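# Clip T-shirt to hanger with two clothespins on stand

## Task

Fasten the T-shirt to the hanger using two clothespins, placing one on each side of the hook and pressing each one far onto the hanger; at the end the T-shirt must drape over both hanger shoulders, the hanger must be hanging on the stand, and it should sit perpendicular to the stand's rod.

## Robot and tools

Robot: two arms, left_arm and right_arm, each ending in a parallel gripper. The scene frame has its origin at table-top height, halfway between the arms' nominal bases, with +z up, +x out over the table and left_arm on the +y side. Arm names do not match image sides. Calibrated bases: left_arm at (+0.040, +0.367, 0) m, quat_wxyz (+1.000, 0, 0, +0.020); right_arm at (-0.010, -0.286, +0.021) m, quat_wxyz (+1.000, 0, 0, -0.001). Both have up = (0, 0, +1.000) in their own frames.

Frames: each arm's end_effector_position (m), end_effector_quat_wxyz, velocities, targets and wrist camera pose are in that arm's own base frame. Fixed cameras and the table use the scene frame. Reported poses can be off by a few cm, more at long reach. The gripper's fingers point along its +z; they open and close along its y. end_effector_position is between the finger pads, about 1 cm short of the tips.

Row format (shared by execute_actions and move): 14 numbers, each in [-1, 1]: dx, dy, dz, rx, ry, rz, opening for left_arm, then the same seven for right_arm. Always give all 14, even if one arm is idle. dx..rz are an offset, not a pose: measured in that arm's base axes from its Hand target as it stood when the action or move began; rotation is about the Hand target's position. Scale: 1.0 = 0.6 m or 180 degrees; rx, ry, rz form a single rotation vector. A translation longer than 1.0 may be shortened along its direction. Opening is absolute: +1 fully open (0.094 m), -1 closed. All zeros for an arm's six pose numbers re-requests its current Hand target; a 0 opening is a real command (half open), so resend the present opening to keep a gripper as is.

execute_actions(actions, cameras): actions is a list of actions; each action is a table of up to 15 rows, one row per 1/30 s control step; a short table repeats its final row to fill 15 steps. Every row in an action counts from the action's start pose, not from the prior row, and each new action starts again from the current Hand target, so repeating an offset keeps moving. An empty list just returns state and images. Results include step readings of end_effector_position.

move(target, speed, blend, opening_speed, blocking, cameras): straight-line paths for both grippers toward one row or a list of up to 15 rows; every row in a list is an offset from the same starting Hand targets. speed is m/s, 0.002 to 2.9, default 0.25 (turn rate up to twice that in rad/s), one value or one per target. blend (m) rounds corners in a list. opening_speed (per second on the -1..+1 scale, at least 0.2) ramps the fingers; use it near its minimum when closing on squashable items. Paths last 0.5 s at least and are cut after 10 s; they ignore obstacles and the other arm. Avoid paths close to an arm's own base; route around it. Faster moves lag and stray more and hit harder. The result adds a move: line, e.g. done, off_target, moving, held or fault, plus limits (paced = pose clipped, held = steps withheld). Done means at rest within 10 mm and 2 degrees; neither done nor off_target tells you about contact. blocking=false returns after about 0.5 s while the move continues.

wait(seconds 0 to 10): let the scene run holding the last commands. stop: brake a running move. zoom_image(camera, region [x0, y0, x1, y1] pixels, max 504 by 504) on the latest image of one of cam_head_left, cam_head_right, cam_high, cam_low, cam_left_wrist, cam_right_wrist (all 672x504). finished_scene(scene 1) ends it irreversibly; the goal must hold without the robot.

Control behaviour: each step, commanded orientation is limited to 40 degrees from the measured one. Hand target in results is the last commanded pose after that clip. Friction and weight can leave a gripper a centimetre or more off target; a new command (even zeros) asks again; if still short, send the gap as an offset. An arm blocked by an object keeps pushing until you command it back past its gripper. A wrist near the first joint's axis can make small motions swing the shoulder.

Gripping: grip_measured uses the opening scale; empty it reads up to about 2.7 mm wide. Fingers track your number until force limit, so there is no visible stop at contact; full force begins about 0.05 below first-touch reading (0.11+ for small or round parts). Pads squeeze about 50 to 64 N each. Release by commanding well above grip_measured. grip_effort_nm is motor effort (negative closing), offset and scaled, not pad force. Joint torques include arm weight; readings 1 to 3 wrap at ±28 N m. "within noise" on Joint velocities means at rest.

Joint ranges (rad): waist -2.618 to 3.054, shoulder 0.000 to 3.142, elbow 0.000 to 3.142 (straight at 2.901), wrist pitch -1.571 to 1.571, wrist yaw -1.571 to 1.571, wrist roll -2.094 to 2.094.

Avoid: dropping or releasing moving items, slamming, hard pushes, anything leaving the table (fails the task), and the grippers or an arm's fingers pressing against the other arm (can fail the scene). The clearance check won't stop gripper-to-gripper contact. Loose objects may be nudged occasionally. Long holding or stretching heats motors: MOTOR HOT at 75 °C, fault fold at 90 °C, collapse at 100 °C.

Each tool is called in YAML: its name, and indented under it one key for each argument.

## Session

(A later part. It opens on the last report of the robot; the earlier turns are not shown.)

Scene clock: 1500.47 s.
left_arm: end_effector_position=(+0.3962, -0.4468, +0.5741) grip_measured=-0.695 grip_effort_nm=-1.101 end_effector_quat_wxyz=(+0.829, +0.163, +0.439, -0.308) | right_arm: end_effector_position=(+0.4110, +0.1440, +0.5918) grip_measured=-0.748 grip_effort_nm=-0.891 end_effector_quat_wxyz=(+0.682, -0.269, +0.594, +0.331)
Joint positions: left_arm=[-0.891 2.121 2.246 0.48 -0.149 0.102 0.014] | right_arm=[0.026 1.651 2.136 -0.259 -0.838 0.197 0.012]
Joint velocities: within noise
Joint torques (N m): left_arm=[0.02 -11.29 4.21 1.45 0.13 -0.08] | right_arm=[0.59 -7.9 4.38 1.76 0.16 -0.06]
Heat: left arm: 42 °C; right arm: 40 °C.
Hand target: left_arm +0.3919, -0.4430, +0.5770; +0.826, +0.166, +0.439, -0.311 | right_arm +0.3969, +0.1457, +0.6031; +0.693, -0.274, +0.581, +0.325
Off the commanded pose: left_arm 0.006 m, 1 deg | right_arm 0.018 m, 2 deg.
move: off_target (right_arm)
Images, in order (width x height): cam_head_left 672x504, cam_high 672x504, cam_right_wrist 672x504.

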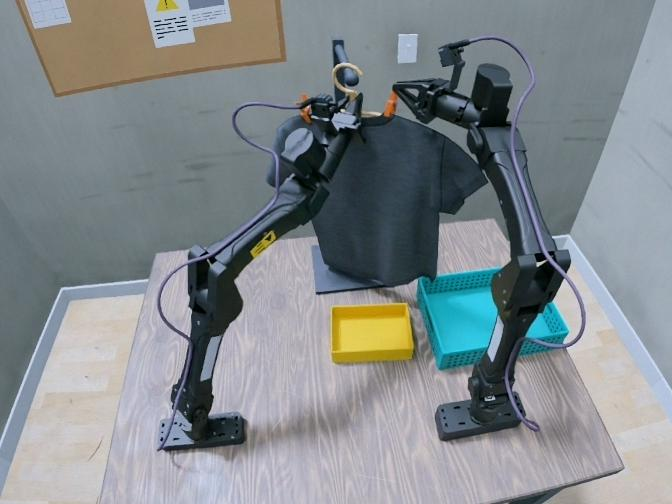

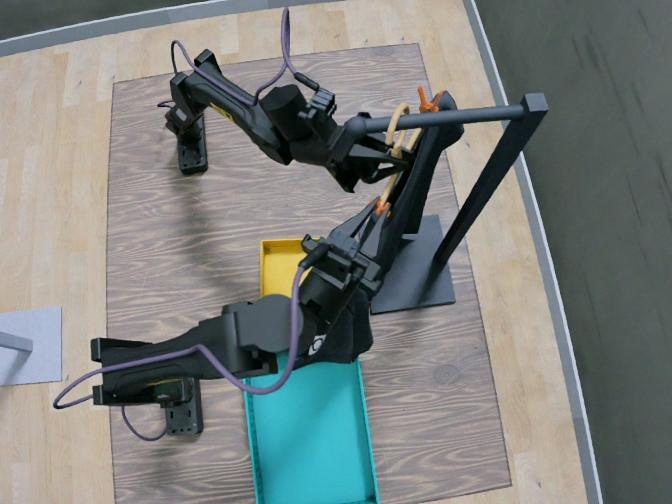

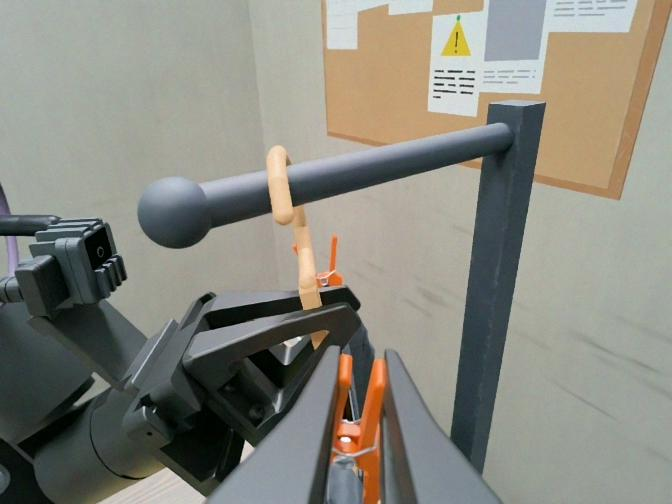

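move:
  target: [0,0,0,0,0,0,-0.74, 0.0038,-0.0042,-0.0150,0,0,0,-0.75]
  speed: 0.03
  cameras: ["cam_head_left","cam_high","cam_right_wrist"]

zoom_image:
  camera: "cam_right_wrist"
  region: [280, 340, 430, 504]

zoom_image:
  camera: "cam_high"
  region: [350, 170, 420, 240]

zoom_image:
  camera: "cam_head_left"
  region: [360, 70, 440, 140]

Scene clock: 1521.63 s.
left_arm: end_effector_position=(+0.3962, -0.4468, +0.5741) grip_measured=-0.695 grip_effort_nm=-1.101 end_effector_quat_wxyz=(+0.829, +0.163, +0.439, -0.308) | right_arm: end_effector_position=(+0.4131, +0.1440, +0.5832) grip_measured=-0.744 grip_effort_nm=-0.877 end_effector_quat_wxyz=(+0.683, -0.269, +0.593, +0.330)
Joint positions: left_arm=[-0.891 2.121 2.246 0.48 -0.149 0.102 0.014] | right_arm=[0.026 1.629 2.066 -0.208 -0.838 0.196 0.012]
Joint velocities: within noise
Joint torques (N m): left_arm=[0.2 -11.51 4 1.4 0.16 -0.04] | right_arm=[-0.06 -8.02 4.56 1.74 0.09 0]
Heat: left arm: 42 °C; right arm: 37 °C.
Hand target: left_arm +0.3919, -0.4430, +0.5770; +0.826, +0.166, +0.439, -0.311 | right_arm +0.3991, +0.1431, +0.5941; +0.694, -0.275, +0.581, +0.325
Off the commanded pose: left_arm 0.006 m, 1 deg | right_arm 0.018 m, 2 deg.
move: off_target (right_arm)
Images, in order (width x height): cam_head_left 672x504, cam_high 672x504, cam_right_wrist 672x504.

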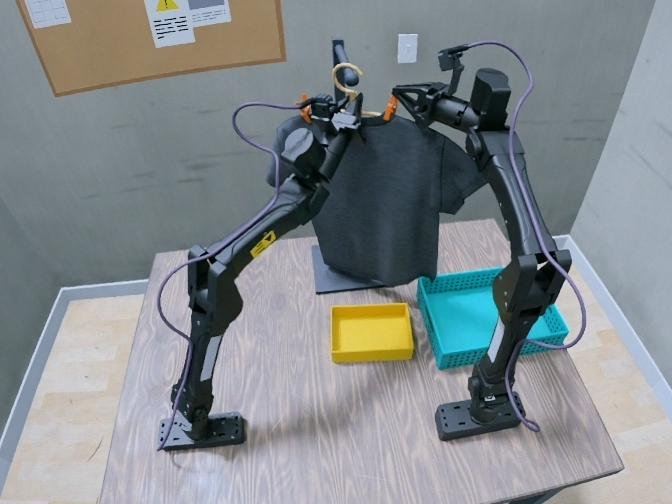

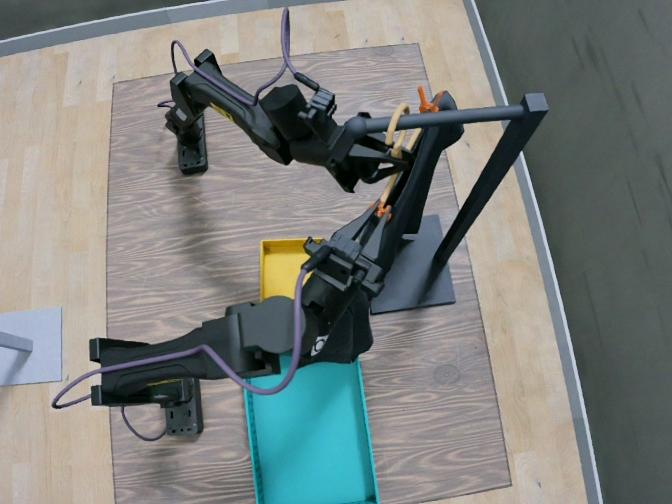

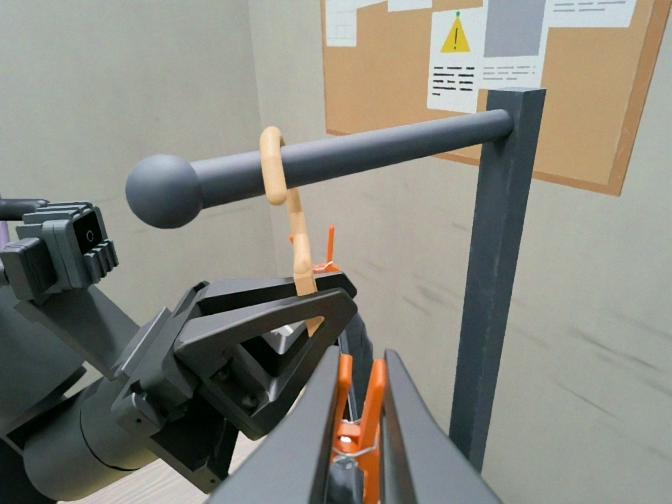

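Scaled by 3.073 from the camera's 672x504 image, which has a finer 960x720 frame.

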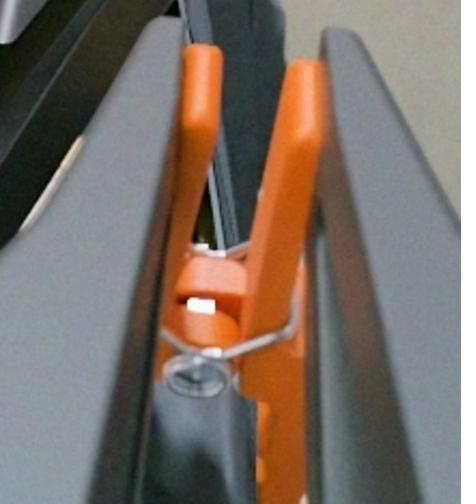

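Scaled by 7.200 from the camera's 672x504 image, which has a finer 960x720 frame.

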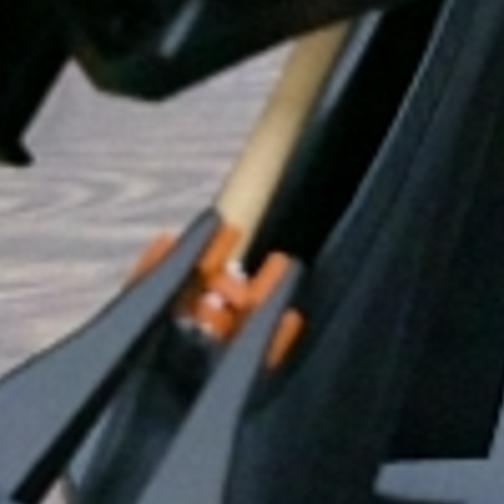

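Scaled by 6.300 from the camera's 672x504 image, which has a finer 960x720 frame.

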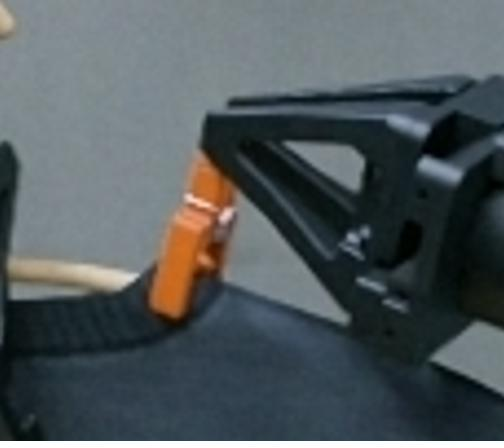

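move:
  target: [0,0,0,0,0,0,-0.74, -0.0083,-0.0010,-0.0150,0,0,0,-0.75]
  speed: 0.03
  cameras: ["cam_head_left","cam_high","cam_right_wrist"]

zoom_image:
  camera: "cam_right_wrist"
  region: [280, 340, 430, 504]

zoom_image:
  camera: "cam_high"
  region: [350, 170, 420, 240]

zoom_image:
  camera: "cam_head_left"
  region: [360, 70, 440, 140]

Scene clock: 1538.70 s.
left_arm: end_effector_position=(+0.3962, -0.4468, +0.5741) grip_measured=-0.695 grip_effort_nm=-1.092 end_effector_quat_wxyz=(+0.829, +0.163, +0.439, -0.308) | right_arm: end_effector_position=(+0.4076, +0.1439, +0.5750) grip_measured=-0.745 grip_effort_nm=-0.872 end_effector_quat_wxyz=(+0.684, -0.269, +0.593, +0.330)
Joint positions: left_arm=[-0.891 2.121 2.246 0.48 -0.149 0.102 0.014] | right_arm=[0.026 1.582 1.975 -0.162 -0.838 0.196 0.012]
Joint velocities: within noise
Joint torques (N m): left_arm=[0.06 -11.44 3.96 1.38 0.11 -0.08] | right_arm=[-0.2 -7.76 4.53 1.76 0.09 -0.02]
Heat: left arm: 43 °C; right arm: 37 °C.
Hand target: left_arm +0.3919, -0.4430, +0.5770; +0.826, +0.166, +0.439, -0.311 | right_arm +0.3941, +0.1425, +0.5852; +0.694, -0.275, +0.581, +0.325
Off the commanded pose: left_arm 0.006 m, 1 deg | right_arm 0.017 m, 2 deg.
move: off_target (right_arm)
Images, in order (width x height): cam_head_left 672x504, cam_high 672x504, cam_right_wrist 672x504.

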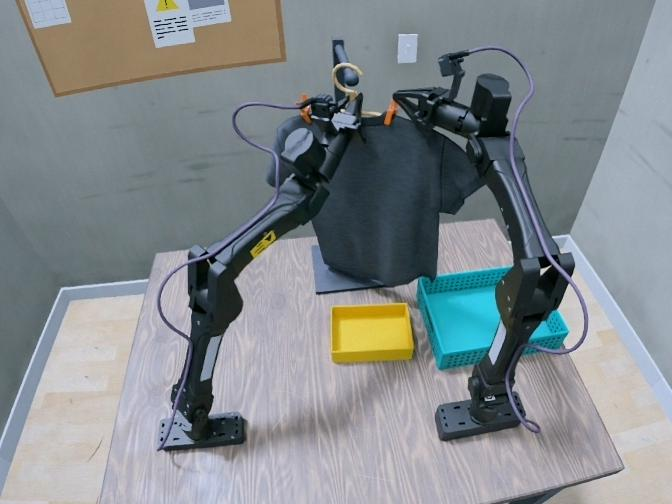

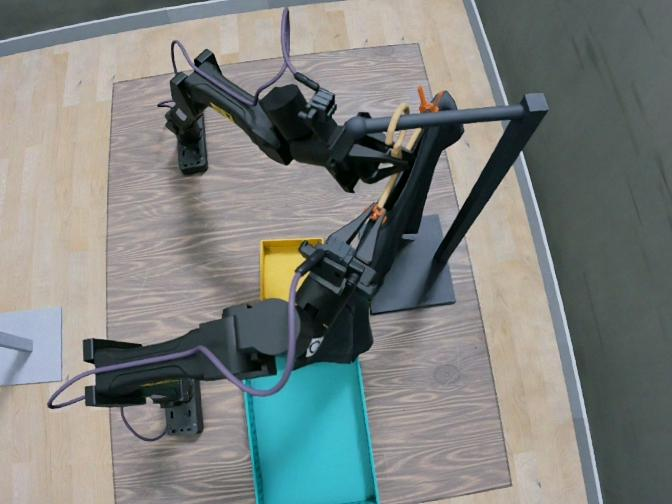

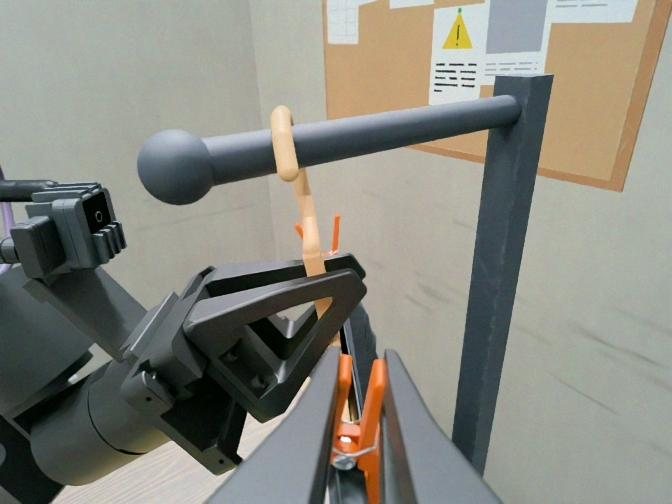

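Scaled by 3.073 from the camera's 672x504 image, which has a finer 960x720 frame.

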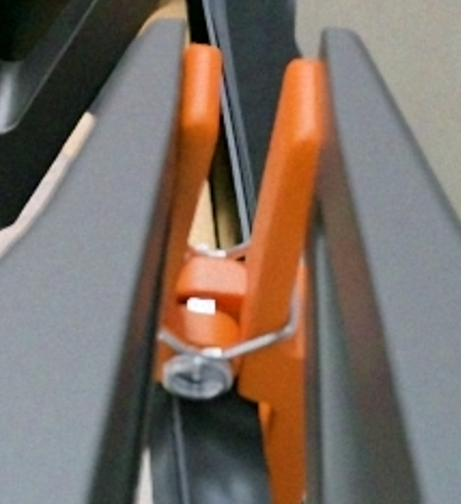

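Scaled by 7.200 from the camera's 672x504 image, which has a finer 960x720 frame.

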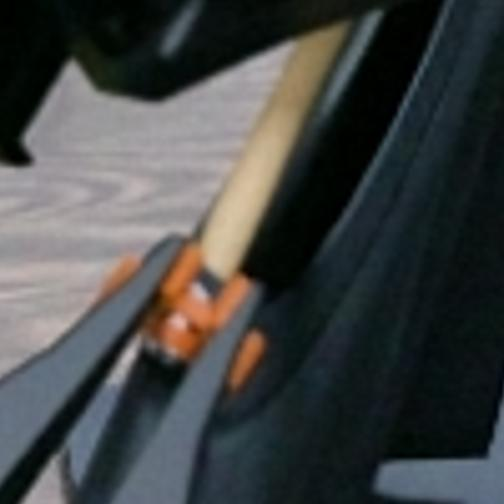

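Scaled by 6.300 from the camera's 672x504 image, which has a finer 960x720 frame.

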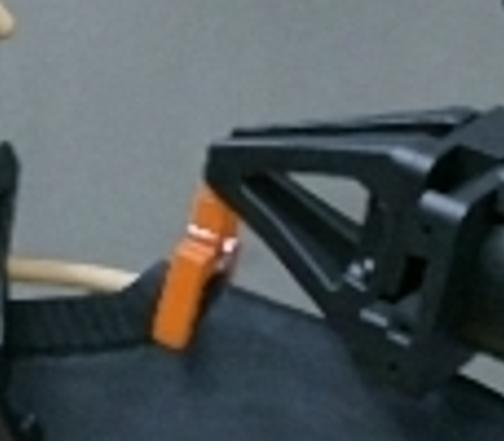

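move:
  target: [0,0,0,0,0,0,-0.74, 0.0050,-0.0033,-0.0150,0,0,0,-0.75]
  speed: 0.03
  cameras: ["cam_head_left","cam_high","cam_right_wrist"]

zoom_image:
  camera: "cam_right_wrist"
  region: [280, 340, 430, 504]

zoom_image:
  camera: "cam_high"
  region: [350, 170, 420, 240]

zoom_image:
  camera: "cam_head_left"
  region: [360, 70, 440, 140]

Scene clock: 1556.30 s.
left_arm: end_effector_position=(+0.3962, -0.4468, +0.5741) grip_measured=-0.695 grip_effort_nm=-1.101 end_effector_quat_wxyz=(+0.829, +0.163, +0.439, -0.308) | right_arm: end_effector_position=(+0.4090, +0.1432, +0.5681) grip_measured=-0.748 grip_effort_nm=-0.886 end_effector_quat_wxyz=(+0.686, -0.271, +0.589, +0.329)
Joint positions: left_arm=[-0.891 2.121 2.246 0.48 -0.149 0.102 0.014] | right_arm=[0.023 1.567 1.918 -0.112 -0.841 0.196 0.012]
Joint velocities: left_arm=[within noise] | right_arm=[-0.017 0.012 -0.022 -0.081 -0.022 0.051 -0.005]
Joint torques (N m): left_arm=[0.16 -11.59 4.19 1.42 0.1 -0.05] | right_arm=[-0.51 -7.66 4.64 1.68 0.07 0.04]
Heat: left arm: 43 °C; right arm: 36 °C.
Hand target: left_arm +0.3919, -0.4430, +0.5770; +0.826, +0.166, +0.439, -0.311 | right_arm +0.3971, +0.1404, +0.5761; +0.694, -0.274, +0.581, +0.325
Off the commanded pose: left_arm 0.006 m, 1 deg | right_arm 0.015 m, 1 deg.
move: off_target (right_arm)
Images, in order (width x height): cam_head_left 672x504, cam_high 672x504, cam_right_wrist 672x504.

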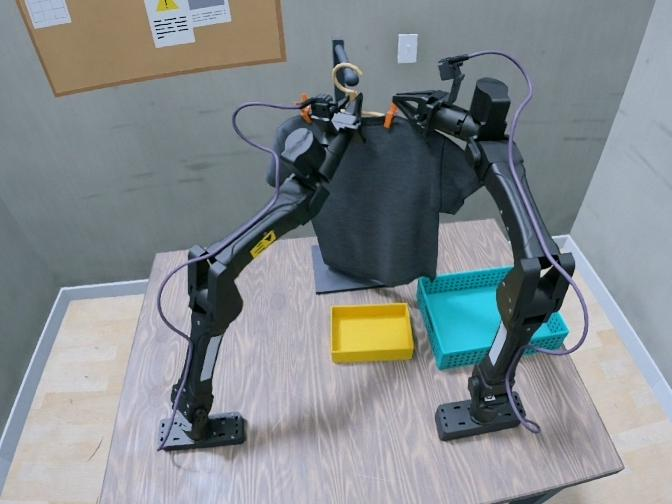

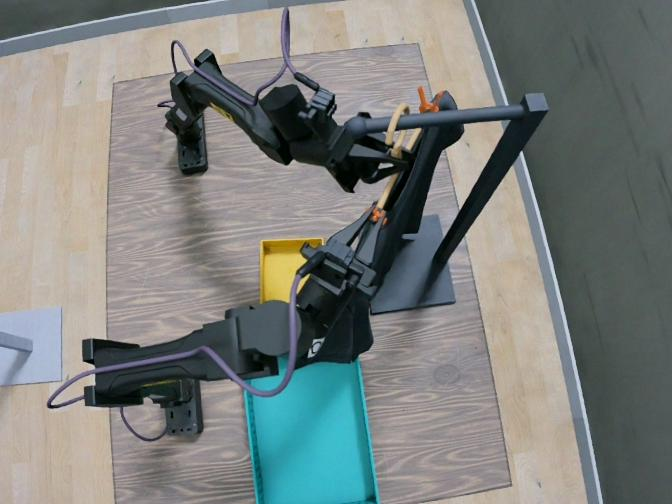

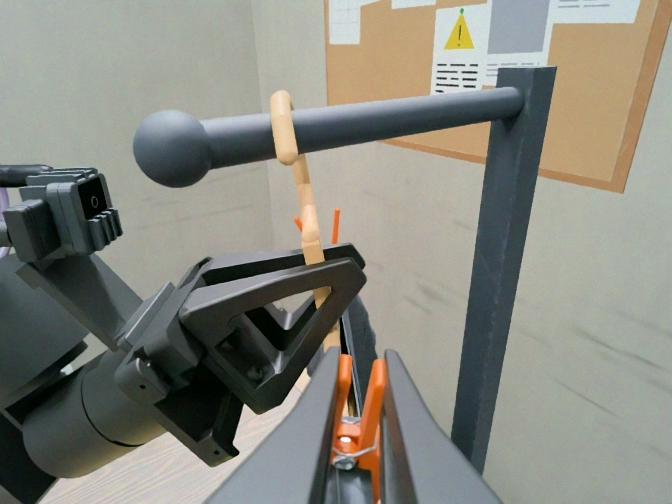

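Scaled by 3.073 from the camera's 672x504 image, which has a finer 960x720 frame.

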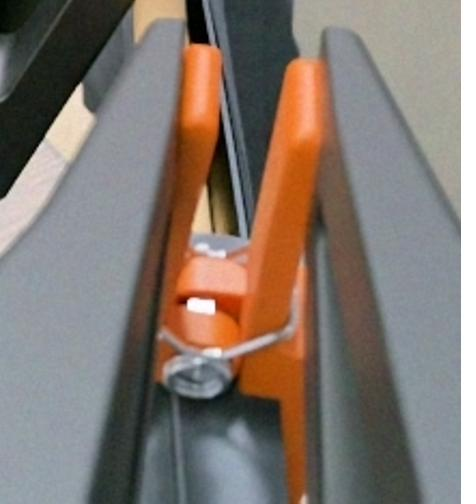

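Scaled by 7.200 from the camera's 672x504 image, which has a finer 960x720 frame.

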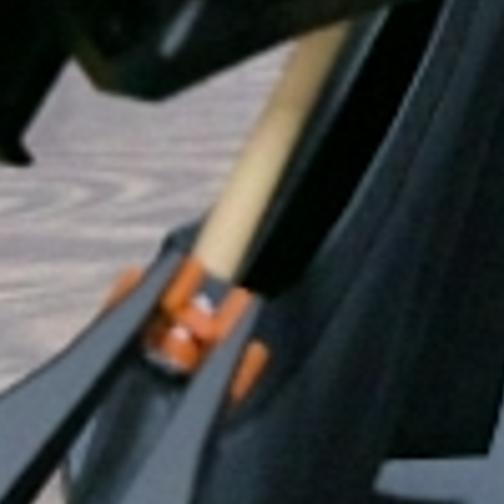

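Scaled by 6.300 from the camera's 672x504 image, which has a finer 960x720 frame.

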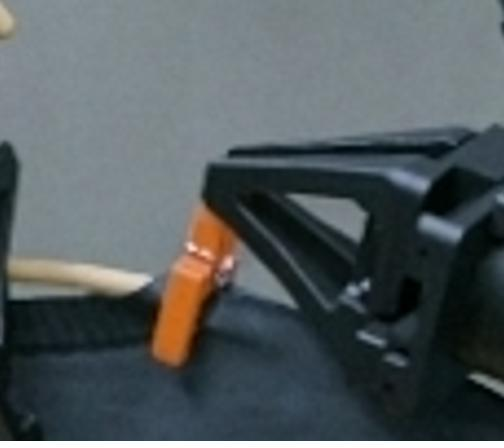

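move:
  target: [0,0,0,0,0,0,-0.74, 0.0017,-0.0012,-0.0133,0,0,0,-0.75]
  speed: 0.03
  cameras: ["cam_head_left","cam_high","cam_right_wrist"]

zoom_image:
  camera: "cam_right_wrist"
  region: [280, 340, 430, 504]

zoom_image:
  camera: "cam_high"
  region: [350, 170, 420, 240]

zoom_image:
  camera: "cam_head_left"
  region: [360, 70, 440, 140]

Scene clock: 1563.33 s.
left_arm: end_effector_position=(+0.3962, -0.4468, +0.5741) grip_measured=-0.695 grip_effort_nm=-1.096 end_effector_quat_wxyz=(+0.829, +0.163, +0.439, -0.308) | right_arm: end_effector_position=(+0.4063, +0.1422, +0.5672) grip_measured=-0.750 grip_effort_nm=-0.530 end_effector_quat_wxyz=(+0.695, -0.275, +0.580, +0.325)
Joint positions: left_arm=[-0.891 2.121 2.246 0.48 -0.149 0.102 0.014] | right_arm=[0.02 1.546 1.868 -0.054 -0.842 0.196 0.012]
Joint velocities: left_arm=[within noise] | right_arm=[0.012 -0.012 -0.002 -0.037 0.007 0.051 0.012]
Joint torques (N m): left_arm=[-0.01 -11.66 4.11 1.43 0.15 -0.06] | right_arm=[-0.53 -7.13 4.38 1.51 0.02 0.03]
Heat: left arm: 43 °C; right arm: 36 °C.
Hand target: left_arm +0.3919, -0.4430, +0.5770; +0.826, +0.166, +0.439, -0.311 | right_arm +0.3981, +0.1398, +0.5683; +0.694, -0.275, +0.581, +0.325
Off the commanded pose: left_arm 0.006 m, 1 deg | right_arm 0.009 m, 0 deg.
move: done
Images, in order (width x height): cam_head_left 672x504, cam_high 672x504, cam_right_wrist 672x504.

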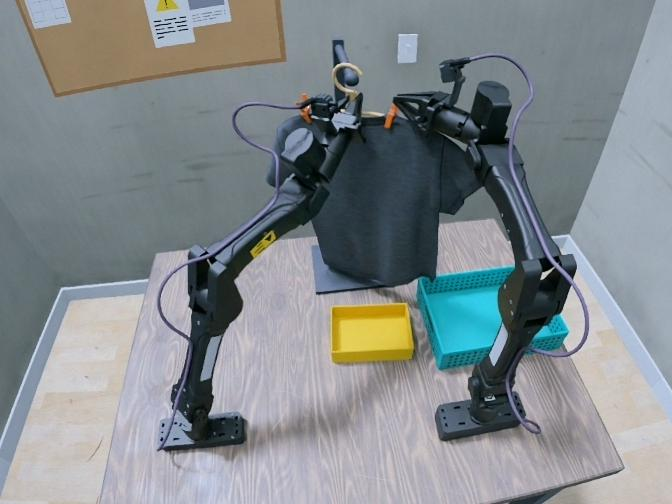

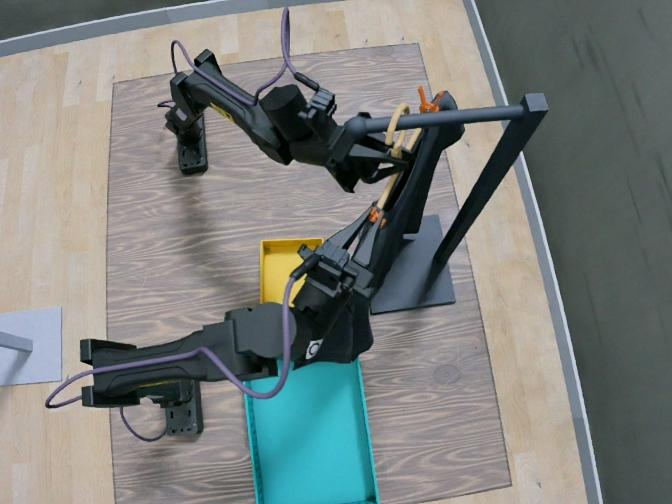

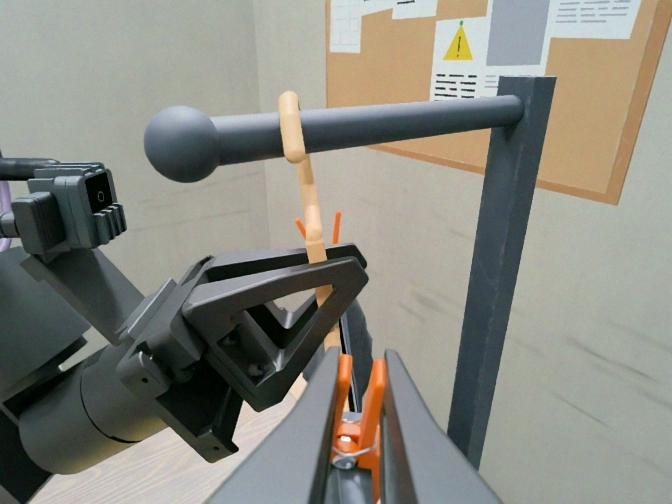

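Scaled by 3.073 from the camera's 672x504 image, which has a finer 960x720 frame.

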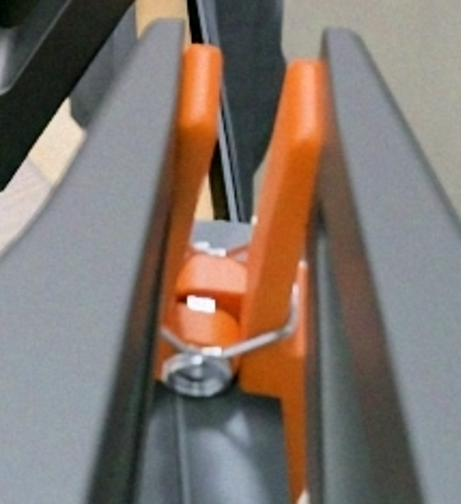

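Scaled by 7.200 from the camera's 672x504 image, which has a finer 960x720 frame.

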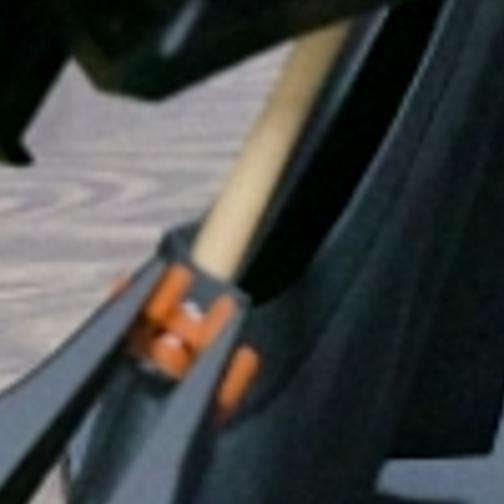

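Scaled by 6.300 from the camera's 672x504 image, which has a finer 960x720 frame.

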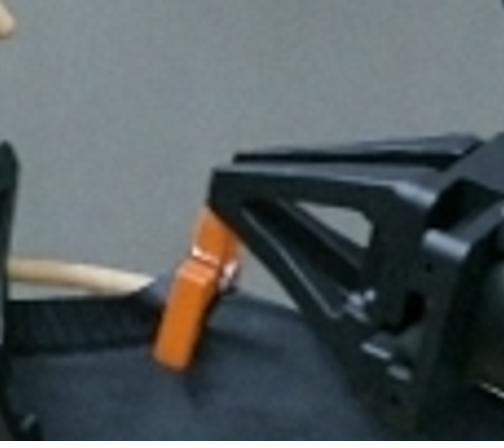

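move:
  target: [0,0,0,0,0,0,-0.74, 0.0,0.0,-0.0092,0,0,0,-0.75]
  speed: 0.03
  cameras: ["cam_head_left","cam_high","cam_right_wrist"]

zoom_image:
  camera: "cam_right_wrist"
  region: [280, 340, 430, 504]

zoom_image:
  camera: "cam_high"
  region: [350, 170, 420, 240]

zoom_image:
  camera: "cam_head_left"
  region: [360, 70, 440, 140]

Scene clock: 1569.97 s.
left_arm: end_effector_position=(+0.3962, -0.4468, +0.5741) grip_measured=-0.695 grip_effort_nm=-1.101 end_effector_quat_wxyz=(+0.829, +0.163, +0.439, -0.308) | right_arm: end_effector_position=(+0.4041, +0.1422, +0.5661) grip_measured=-0.746 grip_effort_nm=-0.882 end_effector_quat_wxyz=(+0.700, -0.278, +0.573, +0.322)
Joint positions: left_arm=[-0.891 2.121 2.246 0.48 -0.149 0.102 0.014] | right_arm=[0.02 1.531 1.833 -0.015 -0.842 0.196 0.012]
Joint velocities: left_arm=[within noise] | right_arm=[0.012 -0.042 -0.002 -0.037 0.007 0.007 -0.004]
Joint torques (N m): left_arm=[0.05 -11.26 4.33 1.41 0.13 -0.1] | right_arm=[-0.65 -6.93 4.21 1.33 0.07 0.06]
Heat: left arm: 43 °C; right arm: 37 °C.
Hand target: left_arm +0.3919, -0.4430, +0.5770; +0.826, +0.166, +0.439, -0.311 | right_arm +0.3982, +0.1398, +0.5625; +0.693, -0.275, +0.581, +0.325
Off the commanded pose: left_arm 0.006 m, 1 deg | right_arm 0.007 m, 1 deg.
move: done
Images, in order (width x height): cam_head_left 672x504, cam_high 672x504, cam_right_wrist 672x504.

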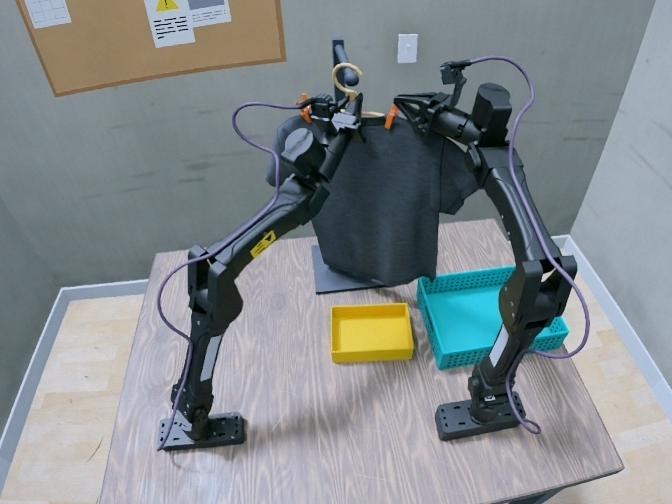

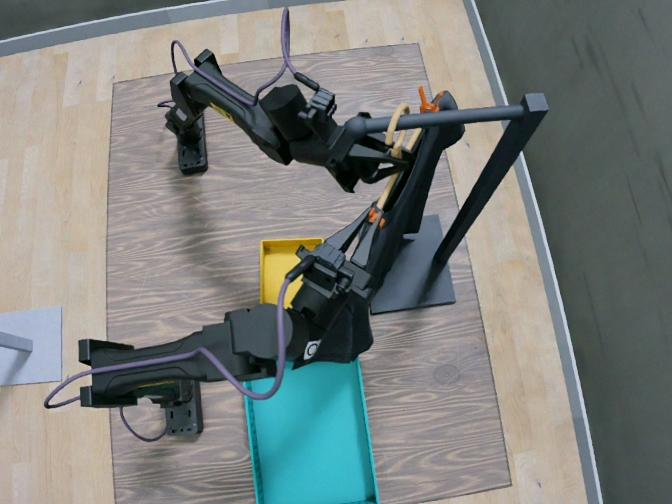

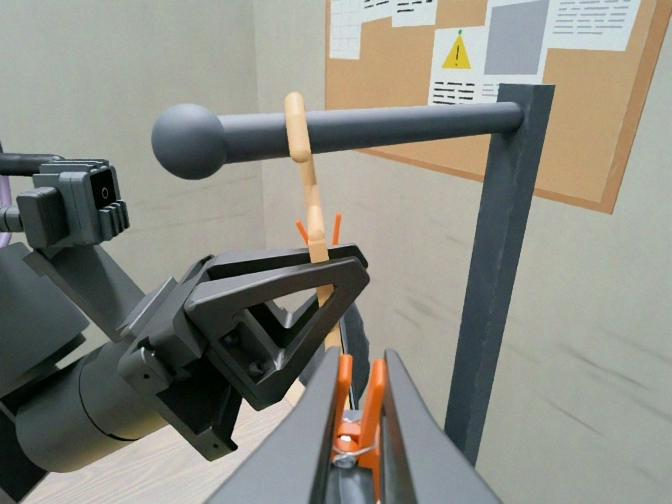

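Scaled by 3.073 from the camera's 672x504 image, which has a finer 960x720 frame.

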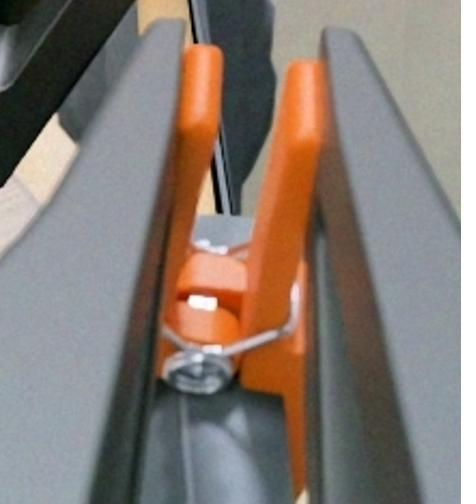

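Scaled by 7.200 from the camera's 672x504 image, which has a finer 960x720 frame.

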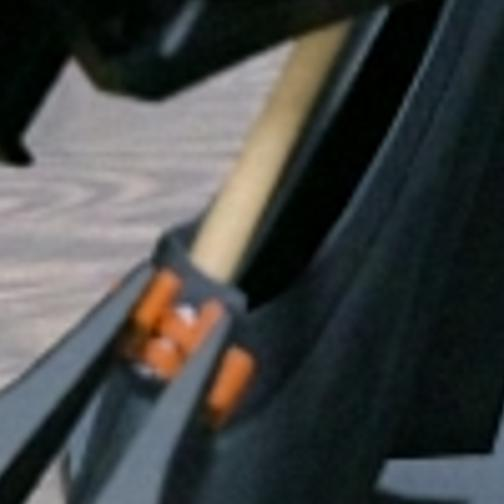

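Scaled by 6.300 from the camera's 672x504 image, which has a finer 960x720 frame.

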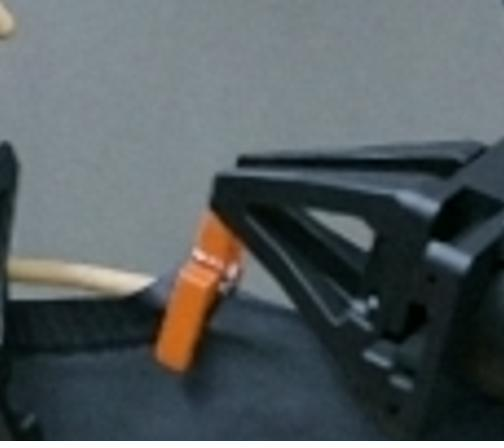

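move:
  target: [0,0,0,0,0,0,-0.74, 0,0,0.0017,0,0,0,-0.35]
  speed: 0.03
  opening_speed: 0.2
  cameras: ["cam_head_left","cam_high","cam_right_wrist"]

zoom_image:
  camera: "cam_right_wrist"
  region: [280, 340, 430, 504]

zoom_image:
  camera: "cam_high"
  region: [350, 170, 420, 240]

zoom_image:
  camera: "cam_head_left"
  region: [360, 70, 440, 140]

Scene clock: 1579.63 s.
left_arm: end_effector_position=(+0.3962, -0.4468, +0.5741) grip_measured=-0.695 grip_effort_nm=-1.111 end_effector_quat_wxyz=(+0.829, +0.163, +0.439, -0.308) | right_arm: end_effector_position=(+0.4044, +0.1422, +0.5650) grip_measured=-0.350 grip_effort_nm=-0.032 end_effector_quat_wxyz=(+0.699, -0.277, +0.575, +0.323)
Joint positions: left_arm=[-0.891 2.121 2.246 0.48 -0.149 0.102 0.014] | right_arm=[0.02 1.531 1.833 -0.021 -0.843 0.196 0.031]
Joint velocities: within noise
Joint torques (N m): left_arm=[0.34 -11.54 4.07 1.4 0.13 -0.03] | right_arm=[-0.61 -6.69 4.56 1.37 0.06 0.02]
Heat: left arm: 43 °C; right arm: 37 °C.
Hand target: left_arm +0.3919, -0.4430, +0.5770; +0.826, +0.166, +0.439, -0.311 | right_arm +0.3982, +0.1398, +0.5636; +0.693, -0.274, +0.581, +0.325
Off the commanded pose: left_arm 0.006 m, 1 deg | right_arm 0.007 m, 1 deg.
move: done
Images, in order (width x height): cam_head_left 672x504, cam_high 672x504, cam_right_wrist 672x504.

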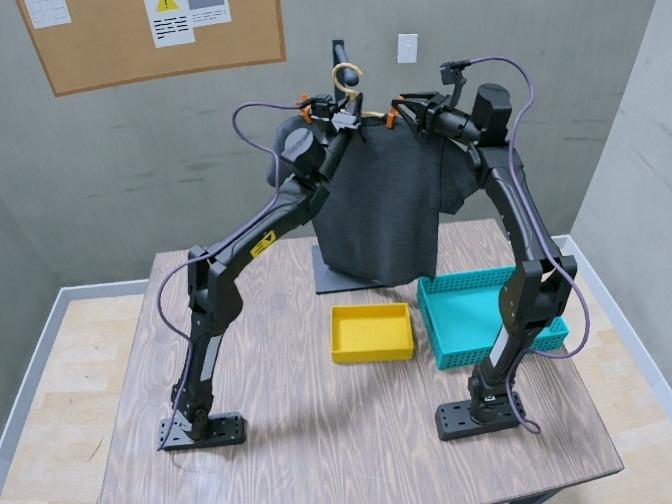

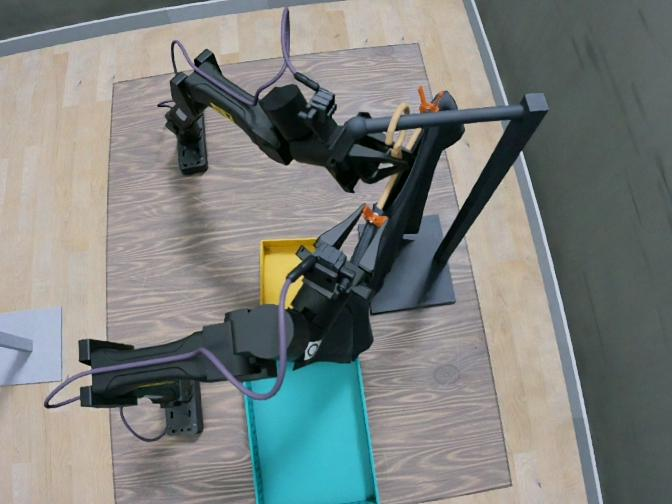

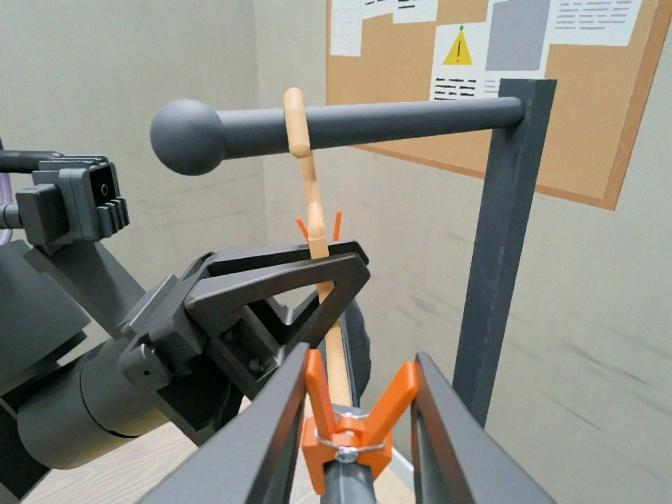

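Scaled by 3.073 from the camera's 672x504 image, which has a finer 960x720 frame.

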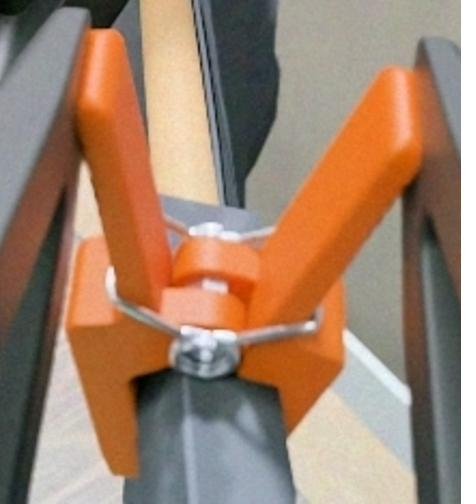

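Scaled by 7.200 from the camera's 672x504 image, which has a finer 960x720 frame.

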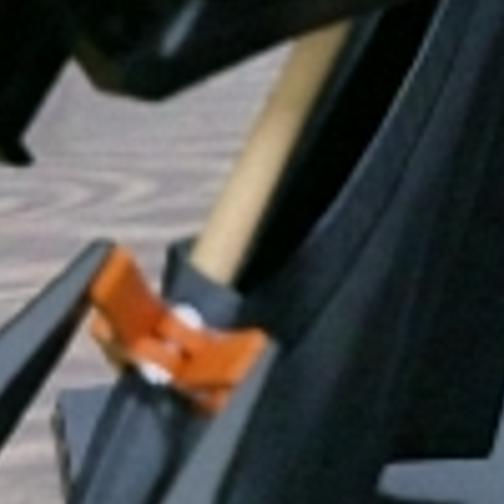

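Scaled by 6.300 from the camera's 672x504 image, which has a finer 960x720 frame.

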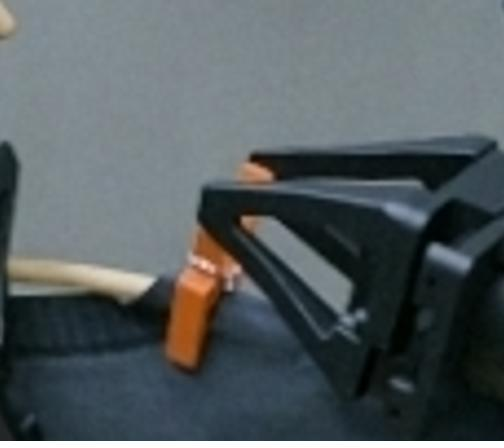

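move:
  target: [0,0,0,0,0,0,-0.74, 0,0,0.0017,0,0,0,0.1]
  speed: 0.03
  opening_speed: 0.3
  cameras: ["cam_head_left","cam_high","cam_right_wrist"]

zoom_image:
  camera: "cam_right_wrist"
  region: [250, 340, 430, 504]

Scene clock: 1584.97 s.
left_arm: end_effector_position=(+0.3962, -0.4468, +0.5741) grip_measured=-0.695 grip_effort_nm=-1.106 end_effector_quat_wxyz=(+0.829, +0.163, +0.439, -0.308) | right_arm: end_effector_position=(+0.4045, +0.1426, +0.5629) grip_measured=+0.098 grip_effort_nm=0.061 end_effector_quat_wxyz=(+0.695, -0.277, +0.579, +0.325)
Joint positions: left_arm=[-0.891 2.121 2.246 0.48 -0.149 0.102 0.014] | right_arm=[0.02 1.531 1.833 -0.032 -0.846 0.196 0.052]
Joint velocities: within noise
Joint torques (N m): left_arm=[0.2 -11.54 4.07 1.4 0.1 -0.07] | right_arm=[-0.55 -6.64 5.09 1.43 0.04 0.06]
Heat: left arm: 43 °C; right arm: 37 °C.
Hand target: left_arm +0.3919, -0.4430, +0.5770; +0.826, +0.166, +0.439, -0.311 | right_arm +0.3982, +0.1398, +0.5646; +0.693, -0.274, +0.581, +0.325
Off the commanded pose: left_arm 0.006 m, 1 deg | right_arm 0.007 m, 0 deg.
move: done
Images, in order (width x height): cam_head_left 672x504, cam_high 672x504, cam_right_wrist 672x504.

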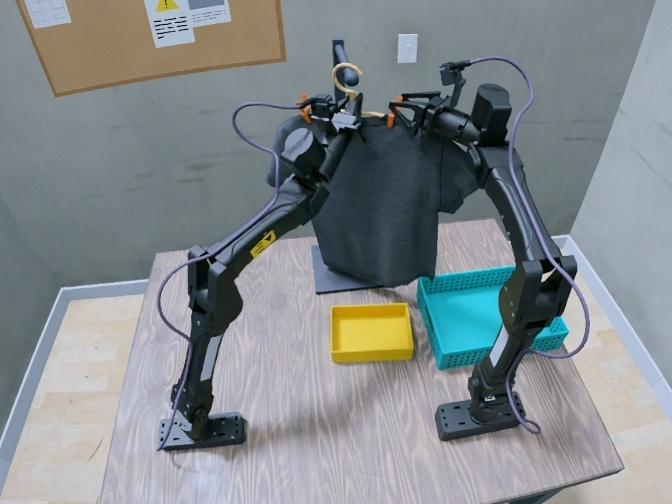

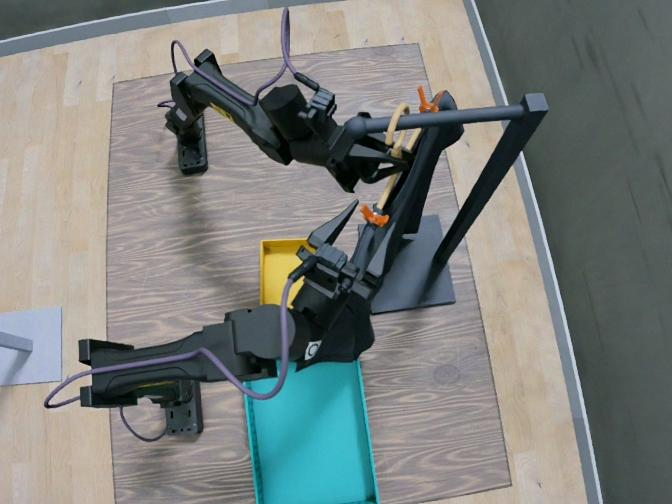

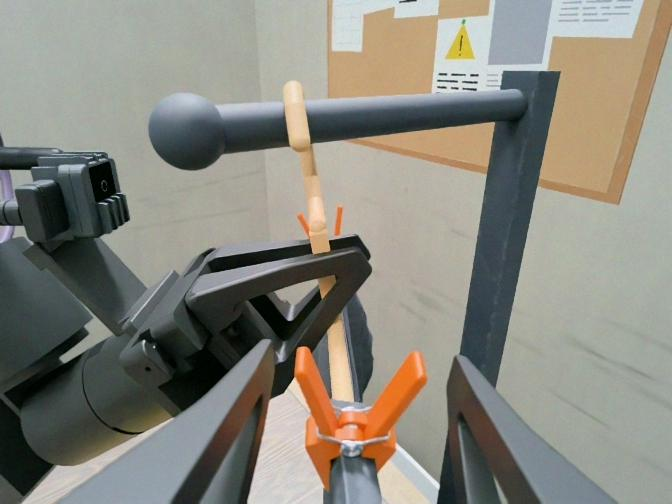

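Scaled by 2.800 from the camera's 672x504 image, which has a finer 960x720 frame.

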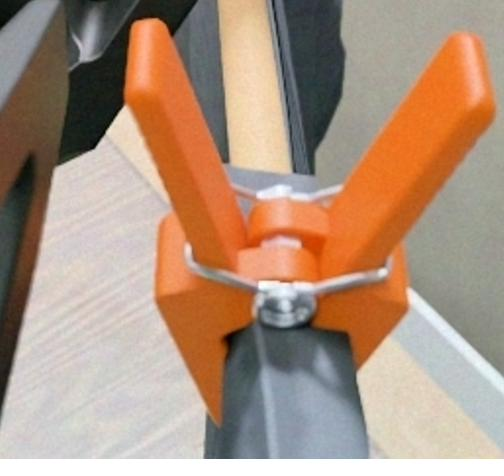

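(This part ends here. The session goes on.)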